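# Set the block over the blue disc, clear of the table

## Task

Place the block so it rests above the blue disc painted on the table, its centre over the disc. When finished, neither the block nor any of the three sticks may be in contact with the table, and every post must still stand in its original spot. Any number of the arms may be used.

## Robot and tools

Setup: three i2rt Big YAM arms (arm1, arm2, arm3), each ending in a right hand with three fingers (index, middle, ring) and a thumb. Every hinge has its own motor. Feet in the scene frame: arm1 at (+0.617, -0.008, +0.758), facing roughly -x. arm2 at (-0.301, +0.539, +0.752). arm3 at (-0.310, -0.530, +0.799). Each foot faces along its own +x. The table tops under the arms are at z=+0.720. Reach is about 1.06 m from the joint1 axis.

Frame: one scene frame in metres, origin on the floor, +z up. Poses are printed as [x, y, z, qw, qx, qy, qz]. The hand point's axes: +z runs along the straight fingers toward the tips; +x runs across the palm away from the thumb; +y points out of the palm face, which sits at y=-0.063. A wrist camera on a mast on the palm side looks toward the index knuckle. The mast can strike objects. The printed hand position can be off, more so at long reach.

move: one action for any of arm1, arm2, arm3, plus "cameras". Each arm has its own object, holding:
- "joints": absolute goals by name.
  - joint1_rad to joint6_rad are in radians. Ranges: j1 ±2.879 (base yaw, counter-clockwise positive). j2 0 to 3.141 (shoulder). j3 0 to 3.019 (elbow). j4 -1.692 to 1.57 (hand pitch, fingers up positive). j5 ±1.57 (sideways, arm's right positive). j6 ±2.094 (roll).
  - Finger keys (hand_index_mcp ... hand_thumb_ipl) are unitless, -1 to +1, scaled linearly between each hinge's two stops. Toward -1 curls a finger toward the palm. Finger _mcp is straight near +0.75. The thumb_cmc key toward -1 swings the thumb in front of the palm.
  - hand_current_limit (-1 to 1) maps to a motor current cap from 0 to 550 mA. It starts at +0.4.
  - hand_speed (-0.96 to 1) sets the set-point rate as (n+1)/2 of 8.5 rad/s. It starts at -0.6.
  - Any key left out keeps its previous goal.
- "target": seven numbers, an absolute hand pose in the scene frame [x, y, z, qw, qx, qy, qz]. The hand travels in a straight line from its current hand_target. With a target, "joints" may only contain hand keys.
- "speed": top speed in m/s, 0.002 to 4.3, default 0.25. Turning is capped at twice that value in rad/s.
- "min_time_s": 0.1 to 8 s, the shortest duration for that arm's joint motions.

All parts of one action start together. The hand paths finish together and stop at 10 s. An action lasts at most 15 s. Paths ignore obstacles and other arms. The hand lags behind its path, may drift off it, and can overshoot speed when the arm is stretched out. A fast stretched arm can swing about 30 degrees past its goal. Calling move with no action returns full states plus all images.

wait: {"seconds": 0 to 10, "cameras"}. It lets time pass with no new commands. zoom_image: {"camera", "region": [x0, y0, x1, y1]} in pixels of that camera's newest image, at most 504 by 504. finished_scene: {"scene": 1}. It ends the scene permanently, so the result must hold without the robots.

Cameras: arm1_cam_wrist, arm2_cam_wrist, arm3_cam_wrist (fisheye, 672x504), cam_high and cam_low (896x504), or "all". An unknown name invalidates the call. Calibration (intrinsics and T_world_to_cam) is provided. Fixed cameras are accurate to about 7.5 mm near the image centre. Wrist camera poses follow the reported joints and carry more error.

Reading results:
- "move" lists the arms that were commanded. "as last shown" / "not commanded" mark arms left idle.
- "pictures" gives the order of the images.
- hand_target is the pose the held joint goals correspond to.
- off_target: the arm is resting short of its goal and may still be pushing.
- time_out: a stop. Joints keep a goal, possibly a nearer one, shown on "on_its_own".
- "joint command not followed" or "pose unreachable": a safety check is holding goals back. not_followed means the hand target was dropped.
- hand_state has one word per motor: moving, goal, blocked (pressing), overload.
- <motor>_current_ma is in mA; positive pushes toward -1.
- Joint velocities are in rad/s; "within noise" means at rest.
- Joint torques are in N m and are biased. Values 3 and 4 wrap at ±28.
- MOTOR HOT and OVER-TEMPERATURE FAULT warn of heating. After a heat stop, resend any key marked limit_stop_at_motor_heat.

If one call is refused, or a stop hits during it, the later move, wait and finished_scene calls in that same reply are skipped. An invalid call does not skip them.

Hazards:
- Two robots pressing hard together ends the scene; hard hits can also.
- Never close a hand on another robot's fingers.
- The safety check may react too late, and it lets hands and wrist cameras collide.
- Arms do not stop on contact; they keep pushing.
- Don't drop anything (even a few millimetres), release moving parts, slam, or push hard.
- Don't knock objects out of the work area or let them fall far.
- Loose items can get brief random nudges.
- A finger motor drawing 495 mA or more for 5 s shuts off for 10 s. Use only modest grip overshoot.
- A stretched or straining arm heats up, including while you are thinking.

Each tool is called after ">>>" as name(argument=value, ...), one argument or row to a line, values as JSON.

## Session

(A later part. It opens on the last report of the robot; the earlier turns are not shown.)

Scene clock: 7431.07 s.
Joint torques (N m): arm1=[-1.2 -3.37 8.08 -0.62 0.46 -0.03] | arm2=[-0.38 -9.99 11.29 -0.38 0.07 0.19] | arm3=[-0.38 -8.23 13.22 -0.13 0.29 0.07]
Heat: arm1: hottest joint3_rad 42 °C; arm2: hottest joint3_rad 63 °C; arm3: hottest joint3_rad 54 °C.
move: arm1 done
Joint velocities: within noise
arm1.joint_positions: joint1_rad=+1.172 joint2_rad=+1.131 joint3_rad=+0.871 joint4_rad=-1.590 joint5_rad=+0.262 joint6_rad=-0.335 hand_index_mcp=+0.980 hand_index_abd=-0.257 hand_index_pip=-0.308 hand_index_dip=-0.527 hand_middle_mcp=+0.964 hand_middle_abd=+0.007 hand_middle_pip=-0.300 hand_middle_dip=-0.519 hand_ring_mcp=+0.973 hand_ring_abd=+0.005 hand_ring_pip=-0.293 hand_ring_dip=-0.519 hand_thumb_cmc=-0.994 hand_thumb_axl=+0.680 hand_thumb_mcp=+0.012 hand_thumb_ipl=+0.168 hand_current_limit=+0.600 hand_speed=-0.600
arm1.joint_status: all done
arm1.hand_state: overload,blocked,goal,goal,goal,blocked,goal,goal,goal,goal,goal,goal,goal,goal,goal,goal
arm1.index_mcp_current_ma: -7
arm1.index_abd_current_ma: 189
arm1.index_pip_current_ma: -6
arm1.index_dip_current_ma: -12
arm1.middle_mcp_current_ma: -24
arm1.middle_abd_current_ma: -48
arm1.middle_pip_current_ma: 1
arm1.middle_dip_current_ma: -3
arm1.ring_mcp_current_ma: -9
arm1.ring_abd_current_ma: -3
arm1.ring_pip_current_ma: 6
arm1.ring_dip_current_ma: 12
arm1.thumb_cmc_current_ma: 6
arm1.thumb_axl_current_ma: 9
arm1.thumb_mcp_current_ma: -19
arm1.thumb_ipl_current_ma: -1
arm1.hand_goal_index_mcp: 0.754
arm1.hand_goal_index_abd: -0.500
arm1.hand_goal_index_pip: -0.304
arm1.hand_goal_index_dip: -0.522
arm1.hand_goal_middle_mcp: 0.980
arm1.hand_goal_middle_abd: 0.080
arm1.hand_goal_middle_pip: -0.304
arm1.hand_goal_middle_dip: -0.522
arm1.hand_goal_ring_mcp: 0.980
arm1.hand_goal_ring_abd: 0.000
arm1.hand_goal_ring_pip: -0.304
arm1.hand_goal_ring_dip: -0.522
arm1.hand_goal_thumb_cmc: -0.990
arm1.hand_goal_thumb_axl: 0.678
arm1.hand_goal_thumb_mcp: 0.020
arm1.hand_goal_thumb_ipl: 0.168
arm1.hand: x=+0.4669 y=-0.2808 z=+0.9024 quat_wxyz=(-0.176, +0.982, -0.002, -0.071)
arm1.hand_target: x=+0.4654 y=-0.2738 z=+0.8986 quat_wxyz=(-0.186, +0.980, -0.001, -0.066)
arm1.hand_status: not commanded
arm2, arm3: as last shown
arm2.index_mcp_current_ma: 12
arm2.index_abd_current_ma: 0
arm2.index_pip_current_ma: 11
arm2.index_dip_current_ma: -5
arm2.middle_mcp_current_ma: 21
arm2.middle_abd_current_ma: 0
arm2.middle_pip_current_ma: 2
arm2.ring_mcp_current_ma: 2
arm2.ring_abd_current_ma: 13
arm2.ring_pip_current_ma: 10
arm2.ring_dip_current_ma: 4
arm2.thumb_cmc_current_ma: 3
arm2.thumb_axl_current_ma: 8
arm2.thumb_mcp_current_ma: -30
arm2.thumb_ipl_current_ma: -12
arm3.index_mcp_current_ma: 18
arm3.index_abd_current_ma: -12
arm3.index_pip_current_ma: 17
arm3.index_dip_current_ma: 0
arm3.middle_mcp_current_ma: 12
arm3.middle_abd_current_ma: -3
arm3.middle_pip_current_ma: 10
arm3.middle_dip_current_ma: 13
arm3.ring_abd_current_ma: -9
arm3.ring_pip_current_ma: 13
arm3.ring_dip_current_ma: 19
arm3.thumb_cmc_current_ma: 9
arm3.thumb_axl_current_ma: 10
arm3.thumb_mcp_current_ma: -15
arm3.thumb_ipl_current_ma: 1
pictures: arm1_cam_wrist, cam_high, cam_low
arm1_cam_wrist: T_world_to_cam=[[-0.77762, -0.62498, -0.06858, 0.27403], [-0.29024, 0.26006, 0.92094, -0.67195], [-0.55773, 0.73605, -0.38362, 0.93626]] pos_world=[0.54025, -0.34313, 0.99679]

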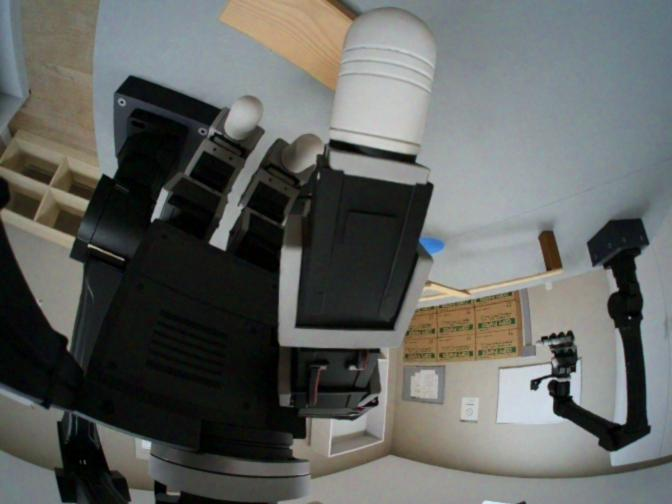

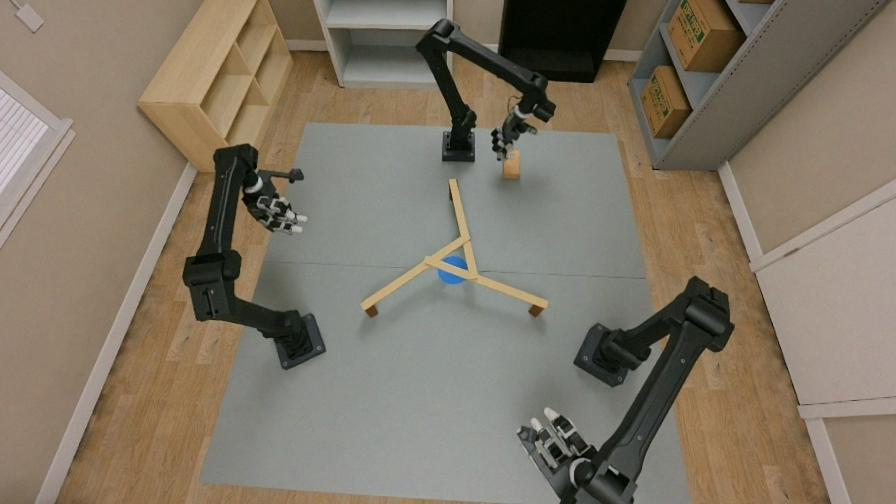

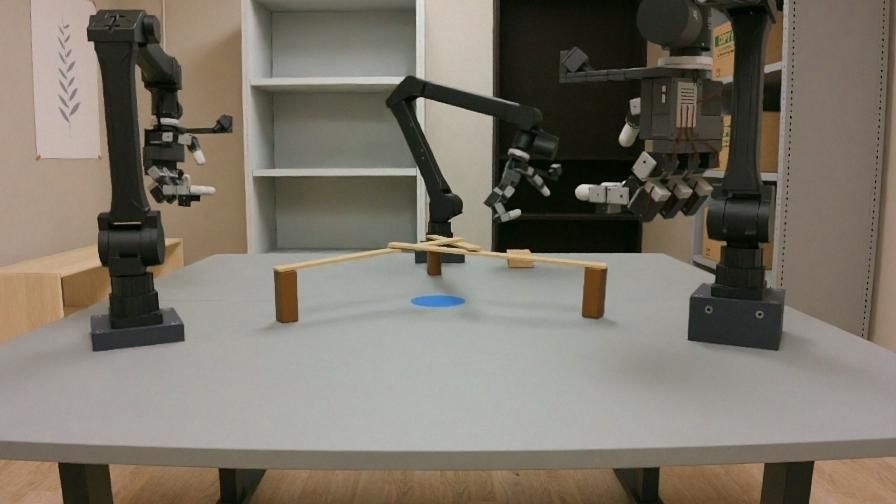

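>>> move(
  arm1={"target": [0.483, -0.2485, 0.80, -0.4223, 0.9061, -0.0220, 0.0102], "speed": 0.12},
)

>>> move(
  arm1={"target": [0.482, -0.249, 0.765, -0.4223, 0.9061, -0.0220, 0.0102], "speed": 0.06},
  cameras=["cam_low", "arm1_cam_wrist", "cam_high"],
)

>>> zoom_image(
  camera="cam_low",
  region=[460, 180, 600, 290],
)

>>> zoom_image(
  camera="arm1_cam_wrist",
  region=[200, 0, 520, 200],
)

Scene clock: 7448.13 s.
Joint torques (N m): arm1=[1.55 -5.66 6.99 -1.95 0.14 0.22] | arm2=[-0.38 -9.99 11.28 -0.4 0.07 0.21] | arm3=[-0.03 -8.41 13.24 -0.09 0.27 0.09]
Heat: arm1: hottest joint3_rad 42 °C; arm2: hottest joint3_rad 63 °C; arm3: hottest joint3_rad 54 °C.
move: arm1 off_target
Joint velocities: within noise
arm1.joint_positions: joint1_rad=+1.187 joint2_rad=+1.541 joint3_rad=+0.871 joint4_rad=-1.685 joint5_rad=+0.233 joint6_rad=-0.216 hand_index_mcp=+0.955 hand_index_abd=-0.257 hand_index_pip=-0.308 hand_index_dip=-0.520 hand_middle_mcp=+0.941 hand_middle_abd=+0.007 hand_middle_pip=-0.302 hand_middle_dip=-0.519 hand_ring_mcp=+0.963 hand_ring_abd=+0.005 hand_ring_pip=-0.293 hand_ring_dip=-0.519 hand_thumb_cmc=-0.990 hand_thumb_axl=+0.684 hand_thumb_mcp=+0.012 hand_thumb_ipl=+0.168 hand_current_limit=+0.600 hand_speed=-0.600
arm1.joint_status: not commanded
arm1.hand_state: overload,blocked,goal,goal,blocked,blocked,goal,goal,goal,goal,goal,goal,goal,goal,goal,goal
arm1.index_mcp_current_ma: -4
arm1.index_abd_current_ma: 190
arm1.index_pip_current_ma: 0
arm1.index_dip_current_ma: -4
arm1.middle_mcp_current_ma: -54
arm1.middle_abd_current_ma: -38
arm1.middle_pip_current_ma: 3
arm1.middle_dip_current_ma: 6
arm1.ring_mcp_current_ma: -17
arm1.ring_abd_current_ma: -5
arm1.ring_pip_current_ma: 2
arm1.ring_dip_current_ma: 13
arm1.thumb_cmc_current_ma: 9
arm1.thumb_axl_current_ma: 7
arm1.thumb_mcp_current_ma: -15
arm1.thumb_ipl_current_ma: 2
arm1.hand_goal_index_mcp: 0.754
arm1.hand_goal_index_abd: -0.500
arm1.hand_goal_index_pip: -0.304
arm1.hand_goal_index_dip: -0.522
arm1.hand_goal_middle_mcp: 0.980
arm1.hand_goal_middle_abd: 0.080
arm1.hand_goal_middle_pip: -0.304
arm1.hand_goal_middle_dip: -0.522
arm1.hand_goal_ring_mcp: 0.980
arm1.hand_goal_ring_abd: 0.000
arm1.hand_goal_ring_pip: -0.304
arm1.hand_goal_ring_dip: -0.522
arm1.hand_goal_thumb_cmc: -0.990
arm1.hand_goal_thumb_axl: 0.678
arm1.hand_goal_thumb_mcp: 0.020
arm1.hand_goal_thumb_ipl: 0.168
arm1.hand: x=+0.4806 y=-0.2443 z=+0.7975 quat_wxyz=(-0.396, +0.918, -0.021, +0.007)
arm1.hand_target: x=+0.4828 y=-0.2483 z=+0.7992 quat_wxyz=(-0.400, +0.916, -0.020, +0.004)
arm1.hand_status: off_target (0.005 m and 3.4 deg from the pose sent, 0.109 m and 31.2 deg at the start; a joint's target at an end of its range on 39 of 81 steps)
arm2, arm3: as last shown
arm2.index_mcp_current_ma: 10
arm2.index_pip_current_ma: 8
arm2.index_dip_current_ma: -9
arm2.middle_mcp_current_ma: 18
arm2.middle_abd_current_ma: -4
arm2.middle_pip_current_ma: 4
arm2.middle_dip_current_ma: 2
arm2.ring_mcp_current_ma: -2
arm2.ring_pip_current_ma: 11
arm2.ring_dip_current_ma: 5
arm2.thumb_axl_current_ma: 4
arm2.thumb_mcp_current_ma: -28
arm3.index_mcp_current_ma: 10
arm3.index_abd_current_ma: -11
arm3.index_pip_current_ma: 16
arm3.index_dip_current_ma: 13
arm3.middle_mcp_current_ma: 6
arm3.middle_abd_current_ma: -4
arm3.middle_pip_current_ma: 13
arm3.middle_dip_current_ma: 12
arm3.ring_mcp_current_ma: 5
arm3.ring_abd_current_ma: -14
arm3.ring_pip_current_ma: 24
arm3.ring_dip_current_ma: 0
arm3.thumb_cmc_current_ma: -10
arm3.thumb_axl_current_ma: 15
arm3.thumb_mcp_current_ma: -19
arm3.thumb_ipl_current_ma: -1
pictures: none

Scene clock: 7449.30 s.
Joint torques (N m): arm1=[1.44 -6.3 5.98 -1.18 0.12 0.23] | arm2=[-0.32 -10.05 11.29 -0.43 0.07 0.2] | arm3=[-0.26 -8.18 13.2 -0.1 0.29 0.08]
Heat: arm1: hottest joint3_rad 42 °C; arm2: hottest joint3_rad 63 °C; arm3: hottest joint3_rad 54 °C.
move: arm1 done
Joint velocities: within noise
arm1.joint_positions: joint1_rad=+1.187 joint2_rad=+1.648 joint3_rad=+0.871 joint4_rad=-1.649 joint5_rad=+0.231 joint6_rad=-0.206 hand_index_mcp=+0.951 hand_index_abd=-0.257 hand_index_pip=-0.308 hand_index_dip=-0.520 hand_middle_mcp=+0.937 hand_middle_abd=+0.007 hand_middle_pip=-0.302 hand_middle_dip=-0.519 hand_ring_mcp=+0.962 hand_ring_abd=+0.005 hand_ring_pip=-0.296 hand_ring_dip=-0.519 hand_thumb_cmc=-0.988 hand_thumb_axl=+0.684 hand_thumb_mcp=+0.012 hand_thumb_ipl=+0.168 hand_current_limit=+0.600 hand_speed=-0.600
arm1.joint_status: not commanded
arm1.hand_state: overload,blocked,goal,goal,blocked,blocked,goal,goal,goal,goal,goal,goal,goal,goal,goal,goal
arm1.index_mcp_current_ma: -3
arm1.index_abd_current_ma: 184
arm1.index_pip_current_ma: -5
arm1.index_dip_current_ma: -2
arm1.middle_mcp_current_ma: -55
arm1.middle_abd_current_ma: -47
arm1.middle_pip_current_ma: 1
arm1.middle_dip_current_ma: 2
arm1.ring_mcp_current_ma: -20
arm1.ring_abd_current_ma: -8
arm1.ring_pip_current_ma: 7
arm1.ring_dip_current_ma: 13
arm1.thumb_cmc_current_ma: 5
arm1.thumb_axl_current_ma: 8
arm1.thumb_mcp_current_ma: -19
arm1.thumb_ipl_current_ma: -5
arm1.hand_goal_index_mcp: 0.754
arm1.hand_goal_index_abd: -0.500
arm1.hand_goal_index_pip: -0.304
arm1.hand_goal_index_dip: -0.522
arm1.hand_goal_middle_mcp: 0.980
arm1.hand_goal_middle_abd: 0.080
arm1.hand_goal_middle_pip: -0.304
arm1.hand_goal_middle_dip: -0.522
arm1.hand_goal_ring_mcp: 0.980
arm1.hand_goal_ring_abd: 0.000
arm1.hand_goal_ring_pip: -0.304
arm1.hand_goal_ring_dip: -0.522
arm1.hand_goal_thumb_cmc: -0.990
arm1.hand_goal_thumb_axl: 0.678
arm1.hand_goal_thumb_mcp: 0.020
arm1.hand_goal_thumb_ipl: 0.168
arm1.hand: x=+0.4813 y=-0.2412 z=+0.7669 quat_wxyz=(-0.426, +0.904, -0.021, +0.017)
arm1.hand_target: x=+0.4820 y=-0.2489 z=+0.7651 quat_wxyz=(-0.422, +0.906, -0.022, +0.010)
arm1.hand_status: done (0.008 m and 0.9 deg from the pose sent, 0.033 m and 3.4 deg at the start)
arm2, arm3: as last shown
arm2.index_abd_current_ma: -1
arm2.index_pip_current_ma: 10
arm2.index_dip_current_ma: -6
arm2.middle_mcp_current_ma: 23
arm2.middle_abd_current_ma: -3
arm2.middle_pip_current_ma: 6
arm2.middle_dip_current_ma: -1
arm2.ring_mcp_current_ma: -4
arm2.ring_pip_current_ma: 12
arm2.ring_dip_current_ma: 3
arm2.thumb_axl_current_ma: 7
arm2.thumb_mcp_current_ma: -29
arm2.thumb_ipl_current_ma: -15
arm3.index_mcp_current_ma: 4
arm3.index_abd_current_ma: -1
arm3.index_pip_current_ma: 21
arm3.index_dip_current_ma: -13
arm3.middle_mcp_current_ma: 18
arm3.middle_abd_current_ma: -1
arm3.middle_pip_current_ma: 11
arm3.middle_dip_current_ma: 8
arm3.ring_mcp_current_ma: 0
arm3.ring_abd_current_ma: -2
arm3.ring_pip_current_ma: 15
arm3.ring_dip_current_ma: -3
arm3.thumb_cmc_current_ma: 13
arm3.thumb_axl_current_ma: 12
arm3.thumb_mcp_current_ma: -37
arm3.thumb_ipl_current_ma: 2
pictures: arm1_cam_wrist, cam_high, cam_low
arm1_cam_wrist: T_world_to_cam=[[-0.79003, -0.39521, -0.46868, 0.66891], [-0.43153, -0.18454, 0.88302, -0.56346], [-0.43547, 0.89986, -0.02475, 0.56855]] pos_world=[0.5329, -0.35124, 0.82513]

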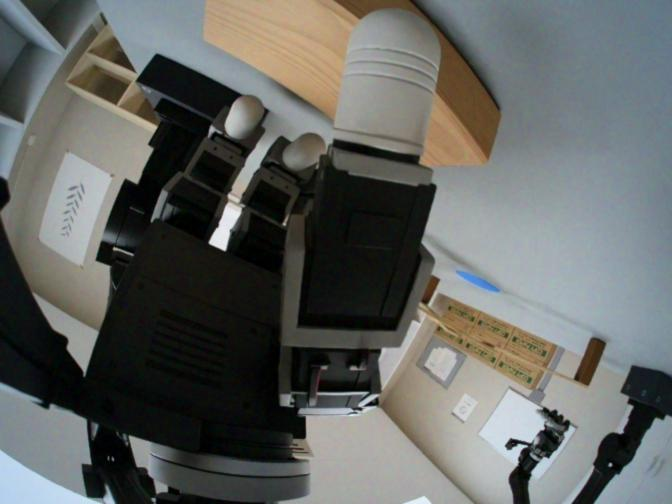

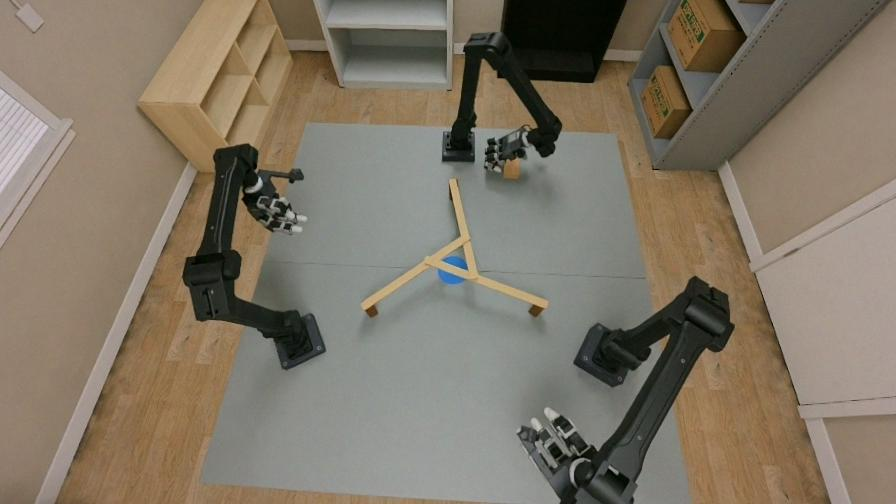

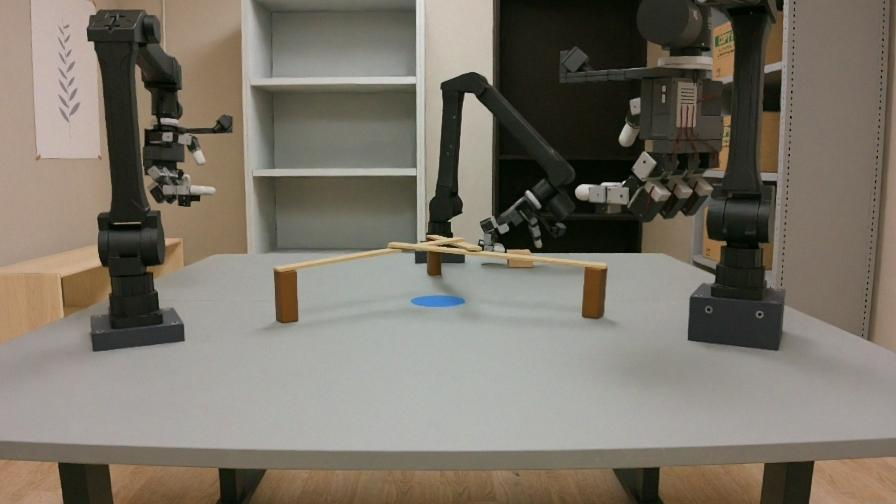

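Scaled by 3.600 from the camera's image (finer frame: 1280x720).

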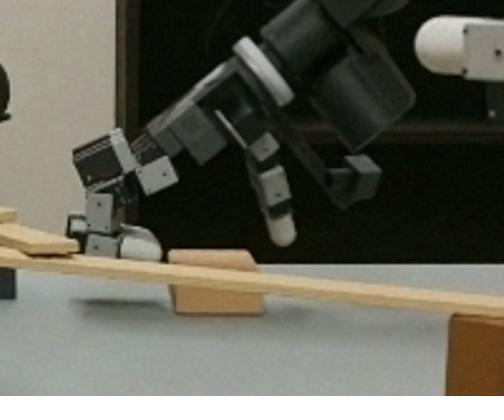

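Scaled by 1.575 from the camera's image (finer frame: 960x720).

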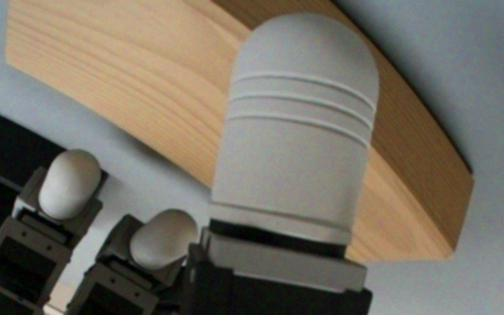

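>>> move(
  arm1={"target": [0.4875, -0.245, 0.755, -0.4223, 0.9061, -0.0220, 0.0102], "speed": 0.06},
)

>>> move(
  arm1={"target": [0.4875, -0.245, 0.737, -0.4223, 0.9061, -0.0220, 0.0102], "speed": 0.04},
  cameras=["cam_low", "arm1_cam_wrist", "cam_high"],
)

>>> zoom_image(
  camera="cam_low",
  region=[460, 180, 600, 290],
)

>>> zoom_image(
  camera="arm1_cam_wrist",
  region=[150, 0, 550, 250],
)

>>> zoom_image(
  camera="cam_high",
  region=[450, 90, 570, 210],
)

Scene clock: 7476.13 s.
Joint torques (N m): arm1=[1.49 -6.01 4.4 -1.13 0.12 0.26] | arm2=[-0.38 -9.99 11.28 -0.4 0.07 0.2] | arm3=[-0.21 -8.18 13.2 -0.08 0.29 0.09]
Heat: arm1: hottest joint3_rad 41 °C; arm2: hottest joint3_rad 63 °C; arm3: hottest joint3_rad 54 °C.
move: arm1 done
Joint velocities: within noise
arm1.joint_positions: joint1_rad=+1.198 joint2_rad=+1.653 joint3_rad=+0.864 joint4_rad=-1.617 joint5_rad=+0.223 joint6_rad=-0.198 hand_index_mcp=+0.951 hand_index_abd=-0.257 hand_index_pip=-0.308 hand_index_dip=-0.520 hand_middle_mcp=+0.937 hand_middle_abd=+0.007 hand_middle_pip=-0.302 hand_middle_dip=-0.519 hand_ring_mcp=+0.962 hand_ring_abd=+0.005 hand_ring_pip=-0.300 hand_ring_dip=-0.519 hand_thumb_cmc=-0.988 hand_thumb_axl=+0.684 hand_thumb_mcp=+0.012 hand_thumb_ipl=+0.168 hand_current_limit=+0.600 hand_speed=-0.600
arm1.joint_status: not commanded
arm1.hand_state: overload,blocked,goal,goal,blocked,blocked,goal,goal,goal,goal,goal,goal,goal,goal,goal,goal
arm1.index_mcp_current_ma: -3
arm1.index_abd_current_ma: 184
arm1.index_pip_current_ma: -1
arm1.index_dip_current_ma: -6
arm1.middle_mcp_current_ma: -59
arm1.middle_abd_current_ma: -40
arm1.middle_pip_current_ma: 4
arm1.middle_dip_current_ma: 2
arm1.ring_mcp_current_ma: -16
arm1.ring_abd_current_ma: -1
arm1.ring_pip_current_ma: -4
arm1.ring_dip_current_ma: 9
arm1.thumb_cmc_current_ma: 9
arm1.thumb_axl_current_ma: 10
arm1.thumb_mcp_current_ma: -18
arm1.thumb_ipl_current_ma: 3
arm1.hand_goal_index_mcp: 0.754
arm1.hand_goal_index_abd: -0.500
arm1.hand_goal_index_pip: -0.304
arm1.hand_goal_index_dip: -0.522
arm1.hand_goal_middle_mcp: 0.980
arm1.hand_goal_middle_abd: 0.080
arm1.hand_goal_middle_pip: -0.304
arm1.hand_goal_middle_dip: -0.522
arm1.hand_goal_ring_mcp: 0.980
arm1.hand_goal_ring_abd: 0.000
arm1.hand_goal_ring_pip: -0.304
arm1.hand_goal_ring_dip: -0.522
arm1.hand_goal_thumb_cmc: -0.990
arm1.hand_goal_thumb_axl: 0.678
arm1.hand_goal_thumb_mcp: 0.020
arm1.hand_goal_thumb_ipl: 0.168
arm1.hand: x=+0.4833 y=-0.2460 z=+0.7608 quat_wxyz=(-0.416, +0.909, -0.023, +0.013)
arm1.hand_target: x=+0.4874 y=-0.2449 z=+0.7552 quat_wxyz=(-0.422, +0.906, -0.022, +0.010)
arm1.hand_status: done (0.007 m and 0.8 deg from the pose sent, 0.014 m and 0.9 deg at the start)
arm2.joint_positions: joint1_rad=+1.300 joint2_rad=+1.396 joint3_rad=+1.355 joint4_rad=-1.565 joint5_rad=-0.005 joint6_rad=+1.931 hand_index_mcp=+0.252 hand_index_abd=-0.006 hand_index_pip=-0.181 hand_index_dip=+0.696 hand_middle_mcp=+0.253 hand_middle_abd=-0.005 hand_middle_pip=-0.181 hand_middle_dip=+0.701 hand_ring_mcp=+0.978 hand_ring_abd=+0.005 hand_ring_pip=-0.895 hand_ring_dip=-0.650 hand_thumb_cmc=-0.572 hand_thumb_axl=+0.681 hand_thumb_mcp=+0.109 hand_thumb_ipl=-0.404 hand_current_limit=+0.700 hand_speed=-0.850
arm2.joint_status: not commanded
arm2.hand_state: goal,goal,goal,goal,goal,goal,goal,goal,goal,goal,goal,goal,goal,goal,goal,goal
arm2.index_mcp_current_ma: 7
arm2.index_abd_current_ma: 2
arm2.index_pip_current_ma: 12
arm2.index_dip_current_ma: -3
arm2.middle_mcp_current_ma: 22
arm2.middle_abd_current_ma: -3
arm2.middle_pip_current_ma: 6
arm2.middle_dip_current_ma: 0
arm2.ring_mcp_current_ma: -3
arm2.ring_abd_current_ma: 11
arm2.ring_pip_current_ma: 13
arm2.ring_dip_current_ma: 3
arm2.thumb_cmc_current_ma: 4
arm2.thumb_axl_current_ma: 8
arm2.thumb_mcp_current_ma: -30
arm2.thumb_ipl_current_ma: -14
arm2.hand_goal_index_mcp: 0.246
arm2.hand_goal_index_abd: 0.000
arm2.hand_goal_index_pip: -0.190
arm2.hand_goal_index_dip: 0.696
arm2.hand_goal_middle_mcp: 0.246
arm2.hand_goal_middle_abd: 0.000
arm2.hand_goal_middle_pip: -0.190
arm2.hand_goal_middle_dip: 0.696
arm2.hand_goal_ring_mcp: 0.980
arm2.hand_goal_ring_abd: 0.000
arm2.hand_goal_ring_pip: -0.900
arm2.hand_goal_ring_dip: -0.650
arm2.hand_goal_thumb_cmc: -0.570
arm2.hand_goal_thumb_axl: 0.678
arm2.hand_goal_thumb_mcp: 0.120
arm2.hand_goal_thumb_ipl: -0.400
arm2.hand: x=+0.0502 y=+0.5553 z=+1.0048 quat_wxyz=(+0.006, +0.998, -0.058, -0.018)
arm2.hand_target: x=+0.0571 y=+0.5582 z=+1.0180 quat_wxyz=(+0.001, +0.998, -0.065, -0.002)
arm2.hand_status: not commanded
arm3: as last shown
arm3.index_mcp_current_ma: 23
arm3.index_abd_current_ma: 3
arm3.index_pip_current_ma: 10
arm3.index_dip_current_ma: 20
arm3.middle_mcp_current_ma: 12
arm3.middle_abd_current_ma: -5
arm3.middle_pip_current_ma: 6
arm3.middle_dip_current_ma: 7
arm3.ring_mcp_current_ma: 5
arm3.ring_abd_current_ma: -5
arm3.ring_pip_current_ma: 28
arm3.ring_dip_current_ma: -1
arm3.thumb_cmc_current_ma: 4
arm3.thumb_axl_current_ma: 0
arm3.thumb_mcp_current_ma: -35
arm3.thumb_ipl_current_ma: 8
pictures: none

Scene clock: 7477.10 s.
Joint torques (N m): arm1=[1.49 -6.36 4 -1.13 0.13 0.23] | arm2=[-0.32 -10.05 11.3 -0.43 0.07 0.21] | arm3=[-0.26 -8.29 13.19 -0.08 0.29 0.08]
Heat: arm1: hottest joint3_rad 41 °C; arm2: hottest joint3_rad 63 °C; arm3: hottest joint3_rad 54 °C.
move: arm1 done
Joint velocities: within noise
arm1.joint_positions: joint1_rad=+1.198 joint2_rad=+1.696 joint3_rad=+0.853 joint4_rad=-1.564 joint5_rad=+0.223 joint6_rad=-0.198 hand_index_mcp=+0.951 hand_index_abd=-0.257 hand_index_pip=-0.308 hand_index_dip=-0.520 hand_middle_mcp=+0.937 hand_middle_abd=+0.007 hand_middle_pip=-0.302 hand_middle_dip=-0.519 hand_ring_mcp=+0.962 hand_ring_abd=+0.005 hand_ring_pip=-0.300 hand_ring_dip=-0.519 hand_thumb_cmc=-0.988 hand_thumb_axl=+0.684 hand_thumb_mcp=+0.012 hand_thumb_ipl=+0.168 hand_current_limit=+0.600 hand_speed=-0.600
arm1.joint_status: not commanded
arm1.hand_state: overload,blocked,goal,goal,blocked,blocked,goal,goal,goal,goal,goal,goal,goal,goal,goal,goal
arm1.index_mcp_current_ma: -5
arm1.index_abd_current_ma: 191
arm1.index_pip_current_ma: -4
arm1.index_dip_current_ma: -3
arm1.middle_mcp_current_ma: -56
arm1.middle_abd_current_ma: -43
arm1.middle_pip_current_ma: -3
arm1.middle_dip_current_ma: 2
arm1.ring_mcp_current_ma: -22
arm1.ring_abd_current_ma: -3
arm1.ring_pip_current_ma: -1
arm1.ring_dip_current_ma: 11
arm1.thumb_cmc_current_ma: 8
arm1.thumb_axl_current_ma: 9
arm1.thumb_mcp_current_ma: -22
arm1.thumb_ipl_current_ma: 0
arm1.hand_goal_index_mcp: 0.754
arm1.hand_goal_index_abd: -0.500
arm1.hand_goal_index_pip: -0.304
arm1.hand_goal_index_dip: -0.522
arm1.hand_goal_middle_mcp: 0.980
arm1.hand_goal_middle_abd: 0.080
arm1.hand_goal_middle_pip: -0.304
arm1.hand_goal_middle_dip: -0.522
arm1.hand_goal_ring_mcp: 0.980
arm1.hand_goal_ring_abd: 0.000
arm1.hand_goal_ring_pip: -0.304
arm1.hand_goal_ring_dip: -0.522
arm1.hand_goal_thumb_cmc: -0.990
arm1.hand_goal_thumb_axl: 0.678
arm1.hand_goal_thumb_mcp: 0.020
arm1.hand_goal_thumb_ipl: 0.168
arm1.hand: x=+0.4834 y=-0.2462 z=+0.7422 quat_wxyz=(-0.417, +0.908, -0.023, +0.014)
arm1.hand_target: x=+0.4874 y=-0.2448 z=+0.7371 quat_wxyz=(-0.422, +0.906, -0.022, +0.010)
arm1.hand_status: done (0.007 m and 0.7 deg from the pose sent, 0.024 m and 0.8 deg at the start)
arm2: as last shown
arm2.index_mcp_current_ma: 9
arm2.index_abd_current_ma: -1
arm2.index_pip_current_ma: 8
arm2.index_dip_current_ma: -8
arm2.middle_abd_current_ma: 2
arm2.middle_pip_current_ma: 5
arm2.middle_dip_current_ma: -4
arm2.ring_mcp_current_ma: -1
arm2.ring_abd_current_ma: 13
arm2.ring_pip_current_ma: 9
arm2.ring_dip_current_ma: 4
arm2.thumb_cmc_current_ma: 6
arm2.thumb_axl_current_ma: 10
arm2.thumb_mcp_current_ma: -28
arm2.thumb_ipl_current_ma: -16
arm3.joint_positions: joint1_rad=+1.498 joint2_rad=+1.410 joint3_rad=+1.281 joint4_rad=-1.482 joint5_rad=-0.003 joint6_rad=+1.941 hand_index_mcp=+0.256 hand_index_abd=-0.008 hand_index_pip=-0.178 hand_index_dip=+0.697 hand_middle_mcp=+0.256 hand_middle_abd=-0.008 hand_middle_pip=-0.175 hand_middle_dip=+0.695 hand_ring_mcp=+0.255 hand_ring_abd=-0.010 hand_ring_pip=-0.174 hand_ring_dip=+0.702 hand_thumb_cmc=-0.571 hand_thumb_axl=+0.683 hand_thumb_mcp=+0.100 hand_thumb_ipl=-0.346 hand_current_limit=+0.700 hand_speed=-0.850
arm3.joint_status: not commanded
arm3.hand_state: goal,goal,goal,goal,goal,goal,goal,goal,goal,goal,goal,goal,goal,goal,blocked,goal
arm3.index_mcp_current_ma: 26
arm3.index_abd_current_ma: -8
arm3.index_pip_current_ma: -7
arm3.index_dip_current_ma: 8
arm3.middle_mcp_current_ma: 1
arm3.middle_abd_current_ma: -6
arm3.middle_pip_current_ma: 17
arm3.middle_dip_current_ma: 3
arm3.ring_mcp_current_ma: 28
arm3.ring_abd_current_ma: -19
arm3.ring_pip_current_ma: 11
arm3.ring_dip_current_ma: 1
arm3.thumb_cmc_current_ma: 13
arm3.thumb_axl_current_ma: 9
arm3.thumb_mcp_current_ma: -27
arm3.thumb_ipl_current_ma: 1
arm3.hand_goal_index_mcp: 0.246
arm3.hand_goal_index_abd: 0.000
arm3.hand_goal_index_pip: -0.190
arm3.hand_goal_index_dip: 0.696
arm3.hand_goal_middle_mcp: 0.246
arm3.hand_goal_middle_abd: 0.000
arm3.hand_goal_middle_pip: -0.190
arm3.hand_goal_middle_dip: 0.696
arm3.hand_goal_ring_mcp: 0.246
arm3.hand_goal_ring_abd: 0.000
arm3.hand_goal_ring_pip: -0.190
arm3.hand_goal_ring_dip: 0.696
arm3.hand_goal_thumb_cmc: -0.570
arm3.hand_goal_thumb_axl: 0.678
arm3.hand_goal_thumb_mcp: 0.120
arm3.hand_goal_thumb_ipl: -0.344
arm3.hand: x=-0.5544 y=-0.2755 z=+1.0196 quat_wxyz=(+0.019, +0.467, +0.884, -0.006)
arm3.hand_target: x=-0.5612 y=-0.2723 z=+1.0311 quat_wxyz=(+0.007, +0.470, +0.882, -0.005)
arm3.hand_status: not commanded
pictures: arm1_cam_wrist, cam_high, cam_low
arm1_cam_wrist: T_world_to_cam=[[-0.79354, -0.40372, -0.45531, 0.64669], [-0.4251, -0.16759, 0.8895, -0.54539], [-0.43541, 0.8994, -0.03863, 0.58351]] pos_world=[0.5354, -0.35513, 0.8021]

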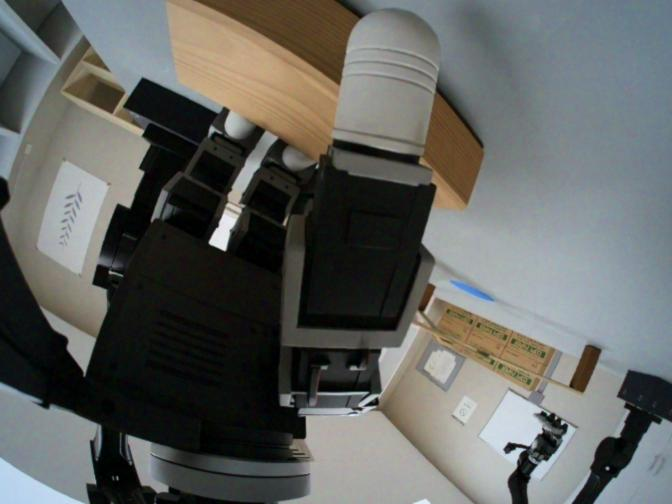

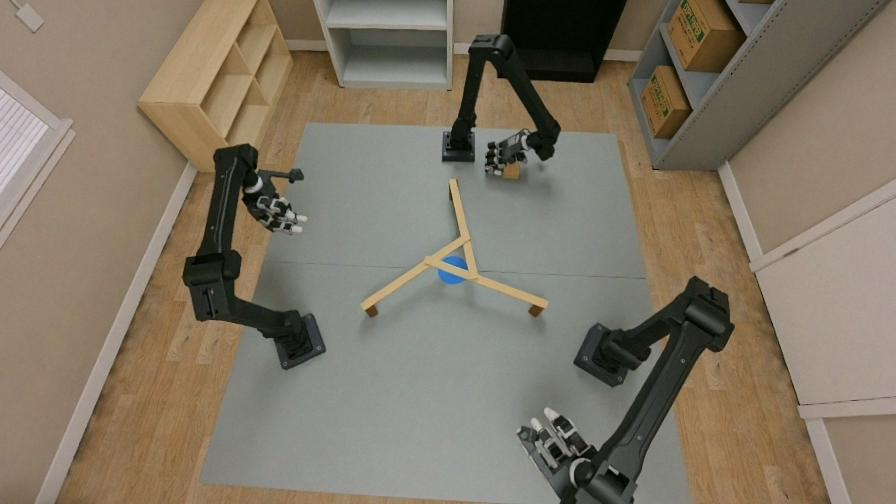

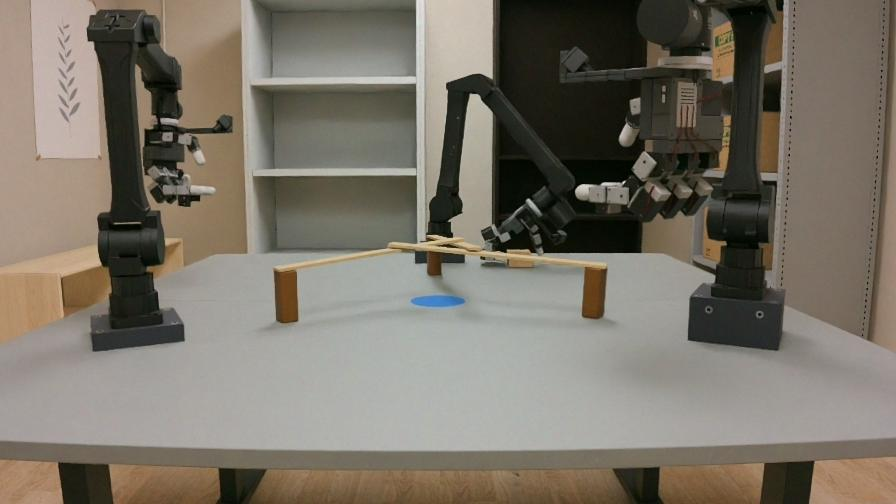

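Scaled by 3.600 from the camera's image (finer frame: 1280x720).

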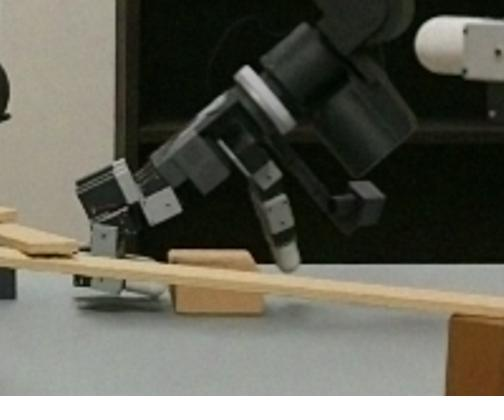

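Scaled by 1.260 from the camera's image (finer frame: 960x720).

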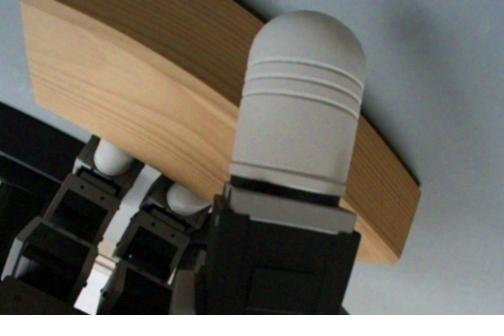

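Scaled by 4.200 from the camera's image (finer frame: 1280x720).

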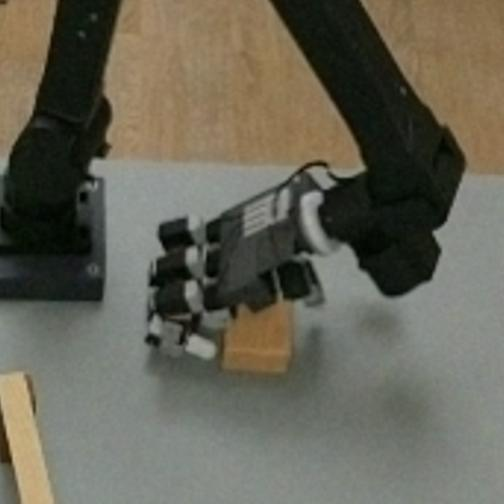

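>>> move(
  arm1={"target": [0.489, -0.235, 0.732, -0.4223, 0.9061, -0.0220, 0.0102], "speed": 0.04},
  cameras=["cam_low", "arm1_cam_wrist"],
)

>>> zoom_image(
  camera="cam_low",
  region=[460, 180, 600, 290],
)

>>> zoom_image(
  camera="arm1_cam_wrist",
  region=[150, 0, 550, 250],
)

Scene clock: 7487.37 s.
Joint torques (N m): arm1=[0.97 -6.65 3.78 -1.14 0.31 0.19] | arm2=[-0.32 -9.93 11.28 -0.44 0.07 0.2] | arm3=[-0.32 -8.41 13.15 -0.08 0.28 0.09]
Heat: arm1: hottest joint3_rad 41 °C; arm2: hottest joint3_rad 63 °C; arm3: hottest joint3_rad 54 °C.
move: arm1 done
Joint velocities: within noise
arm1.joint_positions: joint1_rad=+1.198 joint2_rad=+1.696 joint3_rad=+0.821 joint4_rad=-1.540 joint5_rad=+0.223 joint6_rad=-0.198 hand_index_mcp=+0.951 hand_index_abd=-0.257 hand_index_pip=-0.308 hand_index_dip=-0.520 hand_middle_mcp=+0.937 hand_middle_abd=+0.007 hand_middle_pip=-0.302 hand_middle_dip=-0.519 hand_ring_mcp=+0.962 hand_ring_abd=+0.005 hand_ring_pip=-0.300 hand_ring_dip=-0.519 hand_thumb_cmc=-0.988 hand_thumb_axl=+0.684 hand_thumb_mcp=+0.012 hand_thumb_ipl=+0.168 hand_current_limit=+0.600 hand_speed=-0.600
arm1.joint_status: not commanded
arm1.hand_state: overload,blocked,goal,goal,blocked,blocked,goal,goal,goal,goal,goal,goal,goal,goal,goal,goal
arm1.index_mcp_current_ma: -3
arm1.index_abd_current_ma: 188
arm1.index_pip_current_ma: -3
arm1.index_dip_current_ma: -4
arm1.middle_mcp_current_ma: -50
arm1.middle_abd_current_ma: -45
arm1.middle_pip_current_ma: -1
arm1.middle_dip_current_ma: 4
arm1.ring_mcp_current_ma: -23
arm1.ring_abd_current_ma: -5
arm1.ring_pip_current_ma: 0
arm1.ring_dip_current_ma: 14
arm1.thumb_cmc_current_ma: 9
arm1.thumb_axl_current_ma: 15
arm1.thumb_mcp_current_ma: -20
arm1.thumb_ipl_current_ma: -1
arm1.hand_goal_index_mcp: 0.754
arm1.hand_goal_index_abd: -0.500
arm1.hand_goal_index_pip: -0.304
arm1.hand_goal_index_dip: -0.522
arm1.hand_goal_middle_mcp: 0.980
arm1.hand_goal_middle_abd: 0.080
arm1.hand_goal_middle_pip: -0.304
arm1.hand_goal_middle_dip: -0.522
arm1.hand_goal_ring_mcp: 0.980
arm1.hand_goal_ring_abd: 0.000
arm1.hand_goal_ring_pip: -0.304
arm1.hand_goal_ring_dip: -0.522
arm1.hand_goal_thumb_cmc: -0.990
arm1.hand_goal_thumb_axl: 0.678
arm1.hand_goal_thumb_mcp: 0.020
arm1.hand_goal_thumb_ipl: 0.168
arm1.hand: x=+0.4871 y=-0.2359 z=+0.7351 quat_wxyz=(-0.420, +0.907, -0.022, +0.015)
arm1.hand_target: x=+0.4890 y=-0.2349 z=+0.7321 quat_wxyz=(-0.422, +0.906, -0.022, +0.010)
arm1.hand_status: done (0.004 m and 0.6 deg from the pose sent, 0.016 m and 0.8 deg at the start)
arm2, arm3: as last shown
arm2.index_mcp_current_ma: 15
arm2.index_abd_current_ma: 4
arm2.index_pip_current_ma: 6
arm2.middle_mcp_current_ma: 19
arm2.middle_abd_current_ma: -2
arm2.middle_dip_current_ma: 3
arm2.ring_mcp_current_ma: -6
arm2.ring_abd_current_ma: 14
arm2.ring_pip_current_ma: 14
arm2.ring_dip_current_ma: 1
arm2.thumb_cmc_current_ma: 0
arm2.thumb_axl_current_ma: 11
arm2.thumb_mcp_current_ma: -33
arm2.thumb_ipl_current_ma: -11
arm3.index_mcp_current_ma: 23
arm3.index_abd_current_ma: -6
arm3.index_pip_current_ma: 11
arm3.index_dip_current_ma: 3
arm3.middle_mcp_current_ma: 6
arm3.middle_abd_current_ma: 8
arm3.middle_pip_current_ma: 2
arm3.middle_dip_current_ma: 22
arm3.ring_mcp_current_ma: -2
arm3.ring_abd_current_ma: -12
arm3.ring_pip_current_ma: 20
arm3.ring_dip_current_ma: 6
arm3.thumb_cmc_current_ma: 9
arm3.thumb_axl_current_ma: 7
arm3.thumb_mcp_current_ma: -35
arm3.thumb_ipl_current_ma: 6
pictures: arm1_cam_wrist, cam_low
arm1_cam_wrist: T_world_to_cam=[[-0.79238, -0.40066, -0.46, 0.6542], [-0.42729, -0.17365, 0.88728, -0.53451], [-0.43538, 0.89962, -0.0336, 0.57194]] pos_world=[0.539, -0.34523, 0.79441]

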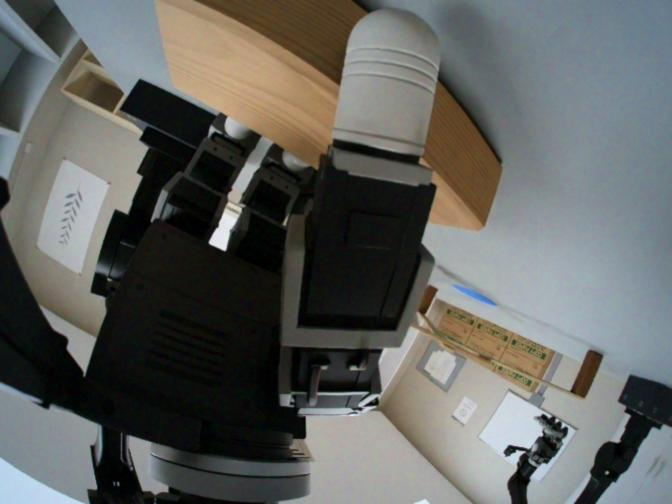

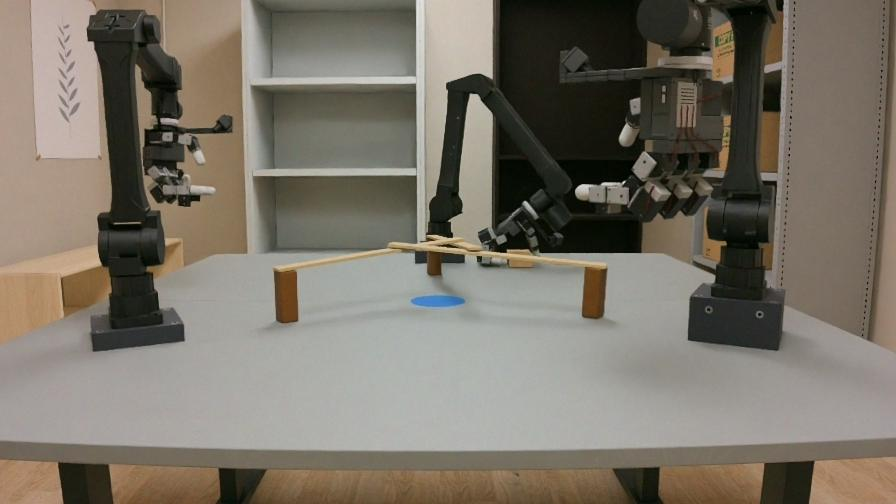

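Scaled by 3.600 from the camera's image (finer frame: 1280x720).

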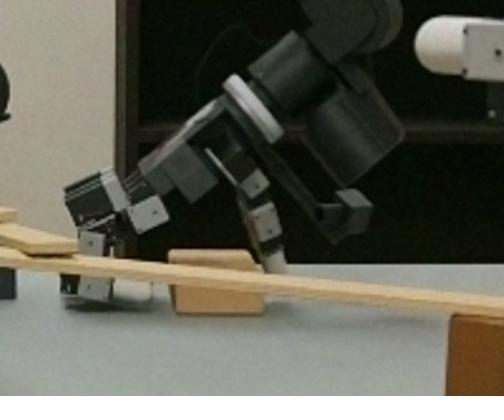

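Scaled by 1.260 from the camera's image (finer frame: 960x720).

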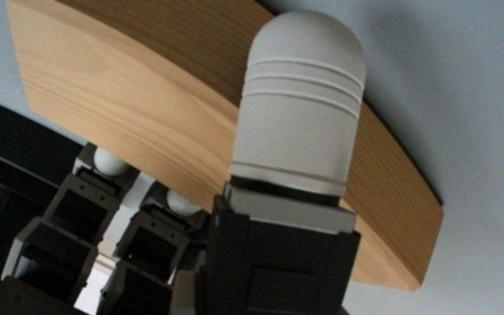

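>>> move(
  arm1={"joints": {"hand_speed": -0.9, "hand_index_pip": -0.38, "hand_index_dip": -0.47, "hand_middle_mcp": 0.89, "hand_middle_pip": -0.439, "hand_middle_dip": -0.406, "hand_ring_mcp": 0.89, "hand_ring_pip": -0.439, "hand_ring_dip": -0.406, "hand_thumb_mcp": -0.12}},
  cameras=["cam_low", "arm1_cam_wrist"],
)

>>> zoom_image(
  camera="arm1_cam_wrist",
  region=[150, 0, 550, 250],
)

Scene clock: 7497.30 s.
Joint torques (N m): arm1=[0.97 -6.65 3.81 -1.21 0.31 0.19] | arm2=[-0.38 -10.11 11.29 -0.43 0.07 0.2] | arm3=[-0.21 -8.29 13.22 -0.05 0.29 0.1]
Heat: arm1: hottest joint3_rad 40 °C; arm2: hottest joint3_rad 63 °C; arm3: hottest joint3_rad 54 °C.
move: arm1 off_target
Joint velocities: within noise
arm1.joint_positions: joint1_rad=+1.198 joint2_rad=+1.696 joint3_rad=+0.821 joint4_rad=-1.537 joint5_rad=+0.223 joint6_rad=-0.198 hand_index_mcp=+0.852 hand_index_abd=-0.283 hand_index_pip=-0.383 hand_index_dip=-0.473 hand_middle_mcp=+0.855 hand_middle_abd=+0.005 hand_middle_pip=-0.429 hand_middle_dip=-0.416 hand_ring_mcp=+0.872 hand_ring_abd=+0.005 hand_ring_pip=-0.424 hand_ring_dip=-0.414 hand_thumb_cmc=-0.989 hand_thumb_axl=+0.680 hand_thumb_mcp=-0.033 hand_thumb_ipl=+0.177 hand_current_limit=+0.600 hand_speed=-0.900
arm1.joint_status: hand_middle_mcp off_target (ended at +0.855, target +0.890); hand_thumb_mcp off_target (ended at -0.033, target -0.120); the others done
arm1.hand_state: overload,blocked,goal,goal,blocked,blocked,goal,goal,goal,goal,goal,goal,goal,goal,blocked,goal
arm1.index_mcp_current_ma: -7
arm1.index_abd_current_ma: 163
arm1.index_pip_current_ma: 0
arm1.index_dip_current_ma: -9
arm1.middle_mcp_current_ma: -44
arm1.middle_abd_current_ma: -45
arm1.middle_pip_current_ma: 8
arm1.middle_dip_current_ma: -12
arm1.ring_mcp_current_ma: -15
arm1.ring_abd_current_ma: -4
arm1.ring_pip_current_ma: 11
arm1.ring_dip_current_ma: 1
arm1.thumb_cmc_current_ma: 1
arm1.thumb_axl_current_ma: 2
arm1.thumb_mcp_current_ma: 122
arm1.thumb_ipl_current_ma: 16
arm1.hand_goal_index_mcp: 0.754
arm1.hand_goal_index_abd: -0.500
arm1.hand_goal_index_pip: -0.380
arm1.hand_goal_index_dip: -0.470
arm1.hand_goal_middle_mcp: 0.890
arm1.hand_goal_middle_abd: 0.080
arm1.hand_goal_middle_pip: -0.438
arm1.hand_goal_middle_dip: -0.406
arm1.hand_goal_ring_mcp: 0.890
arm1.hand_goal_ring_abd: 0.000
arm1.hand_goal_ring_pip: -0.438
arm1.hand_goal_ring_dip: -0.406
arm1.hand_goal_thumb_cmc: -0.990
arm1.hand_goal_thumb_axl: 0.678
arm1.hand_goal_thumb_mcp: -0.120
arm1.hand_goal_thumb_ipl: 0.168
arm1.on_its_own: hand_index_abd moved -0.026 toward your old target -0.500
arm1.hand: x=+0.4870 y=-0.2364 z=+0.7348 quat_wxyz=(-0.419, +0.907, -0.022, +0.014)
arm1.hand_target: x=+0.4889 y=-0.2350 z=+0.7320 quat_wxyz=(-0.422, +0.906, -0.022, +0.010)
arm1.hand_status: not commanded
arm2, arm3: as last shown
arm2.index_mcp_current_ma: 14
arm2.index_abd_current_ma: 0
arm2.index_pip_current_ma: 9
arm2.index_dip_current_ma: -6
arm2.middle_mcp_current_ma: 21
arm2.middle_abd_current_ma: -1
arm2.middle_pip_current_ma: 6
arm2.middle_dip_current_ma: -2
arm2.ring_mcp_current_ma: -10
arm2.ring_abd_current_ma: 13
arm2.ring_pip_current_ma: 12
arm2.ring_dip_current_ma: 4
arm2.thumb_cmc_current_ma: 3
arm2.thumb_axl_current_ma: 7
arm2.thumb_mcp_current_ma: -30
arm2.thumb_ipl_current_ma: -16
arm3.index_mcp_current_ma: 10
arm3.index_abd_current_ma: -14
arm3.index_pip_current_ma: 20
arm3.middle_mcp_current_ma: 9
arm3.middle_abd_current_ma: 2
arm3.middle_pip_current_ma: 9
arm3.middle_dip_current_ma: 0
arm3.ring_mcp_current_ma: 5
arm3.ring_abd_current_ma: 0
arm3.ring_pip_current_ma: 12
arm3.ring_dip_current_ma: -5
arm3.thumb_cmc_current_ma: 1
arm3.thumb_axl_current_ma: 4
arm3.thumb_mcp_current_ma: -30
arm3.thumb_ipl_current_ma: 11
pictures: arm1_cam_wrist, cam_low
arm1_cam_wrist: T_world_to_cam=[[-0.79275, -0.40166, -0.45849, 0.65256], [-0.42657, -0.17171, 0.888, -0.53482], [-0.4354, 0.89955, -0.03521, 0.57352]] pos_world=[0.5389, -0.34563, 0.79431]

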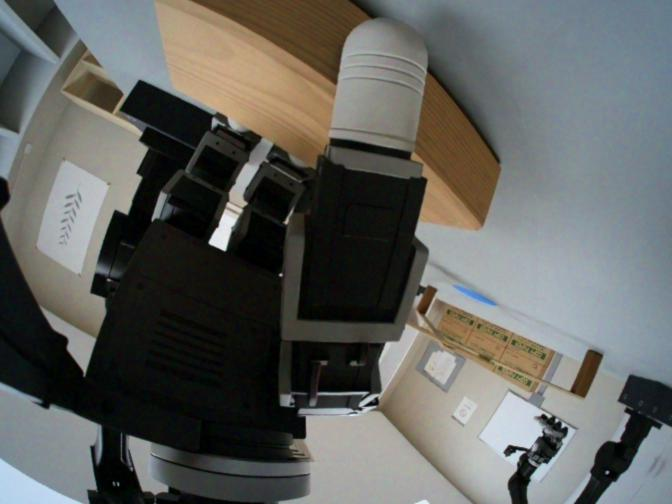

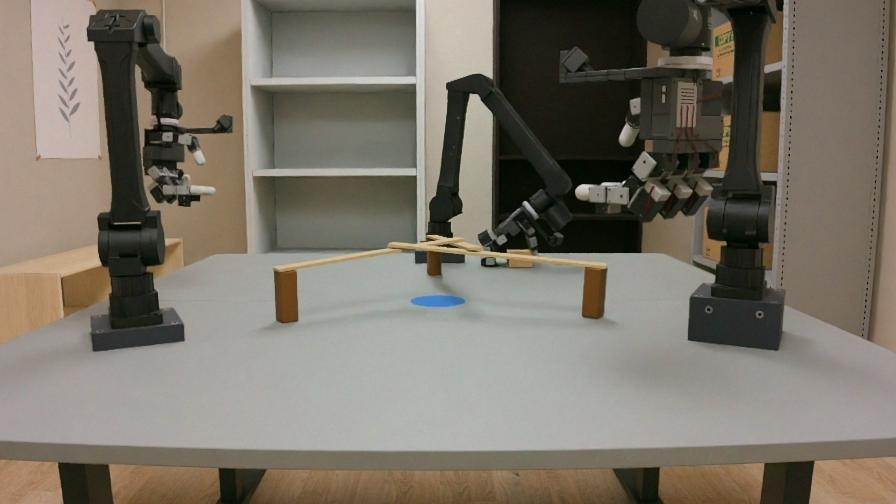

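Scaled by 1.260 from the camera's image (finer frame: 960x720).

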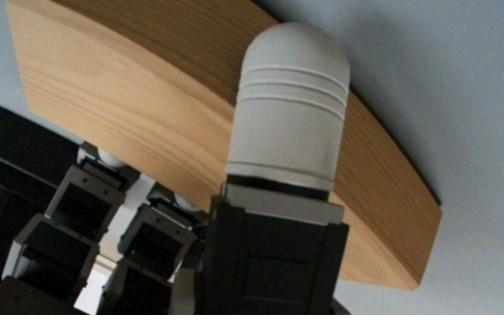

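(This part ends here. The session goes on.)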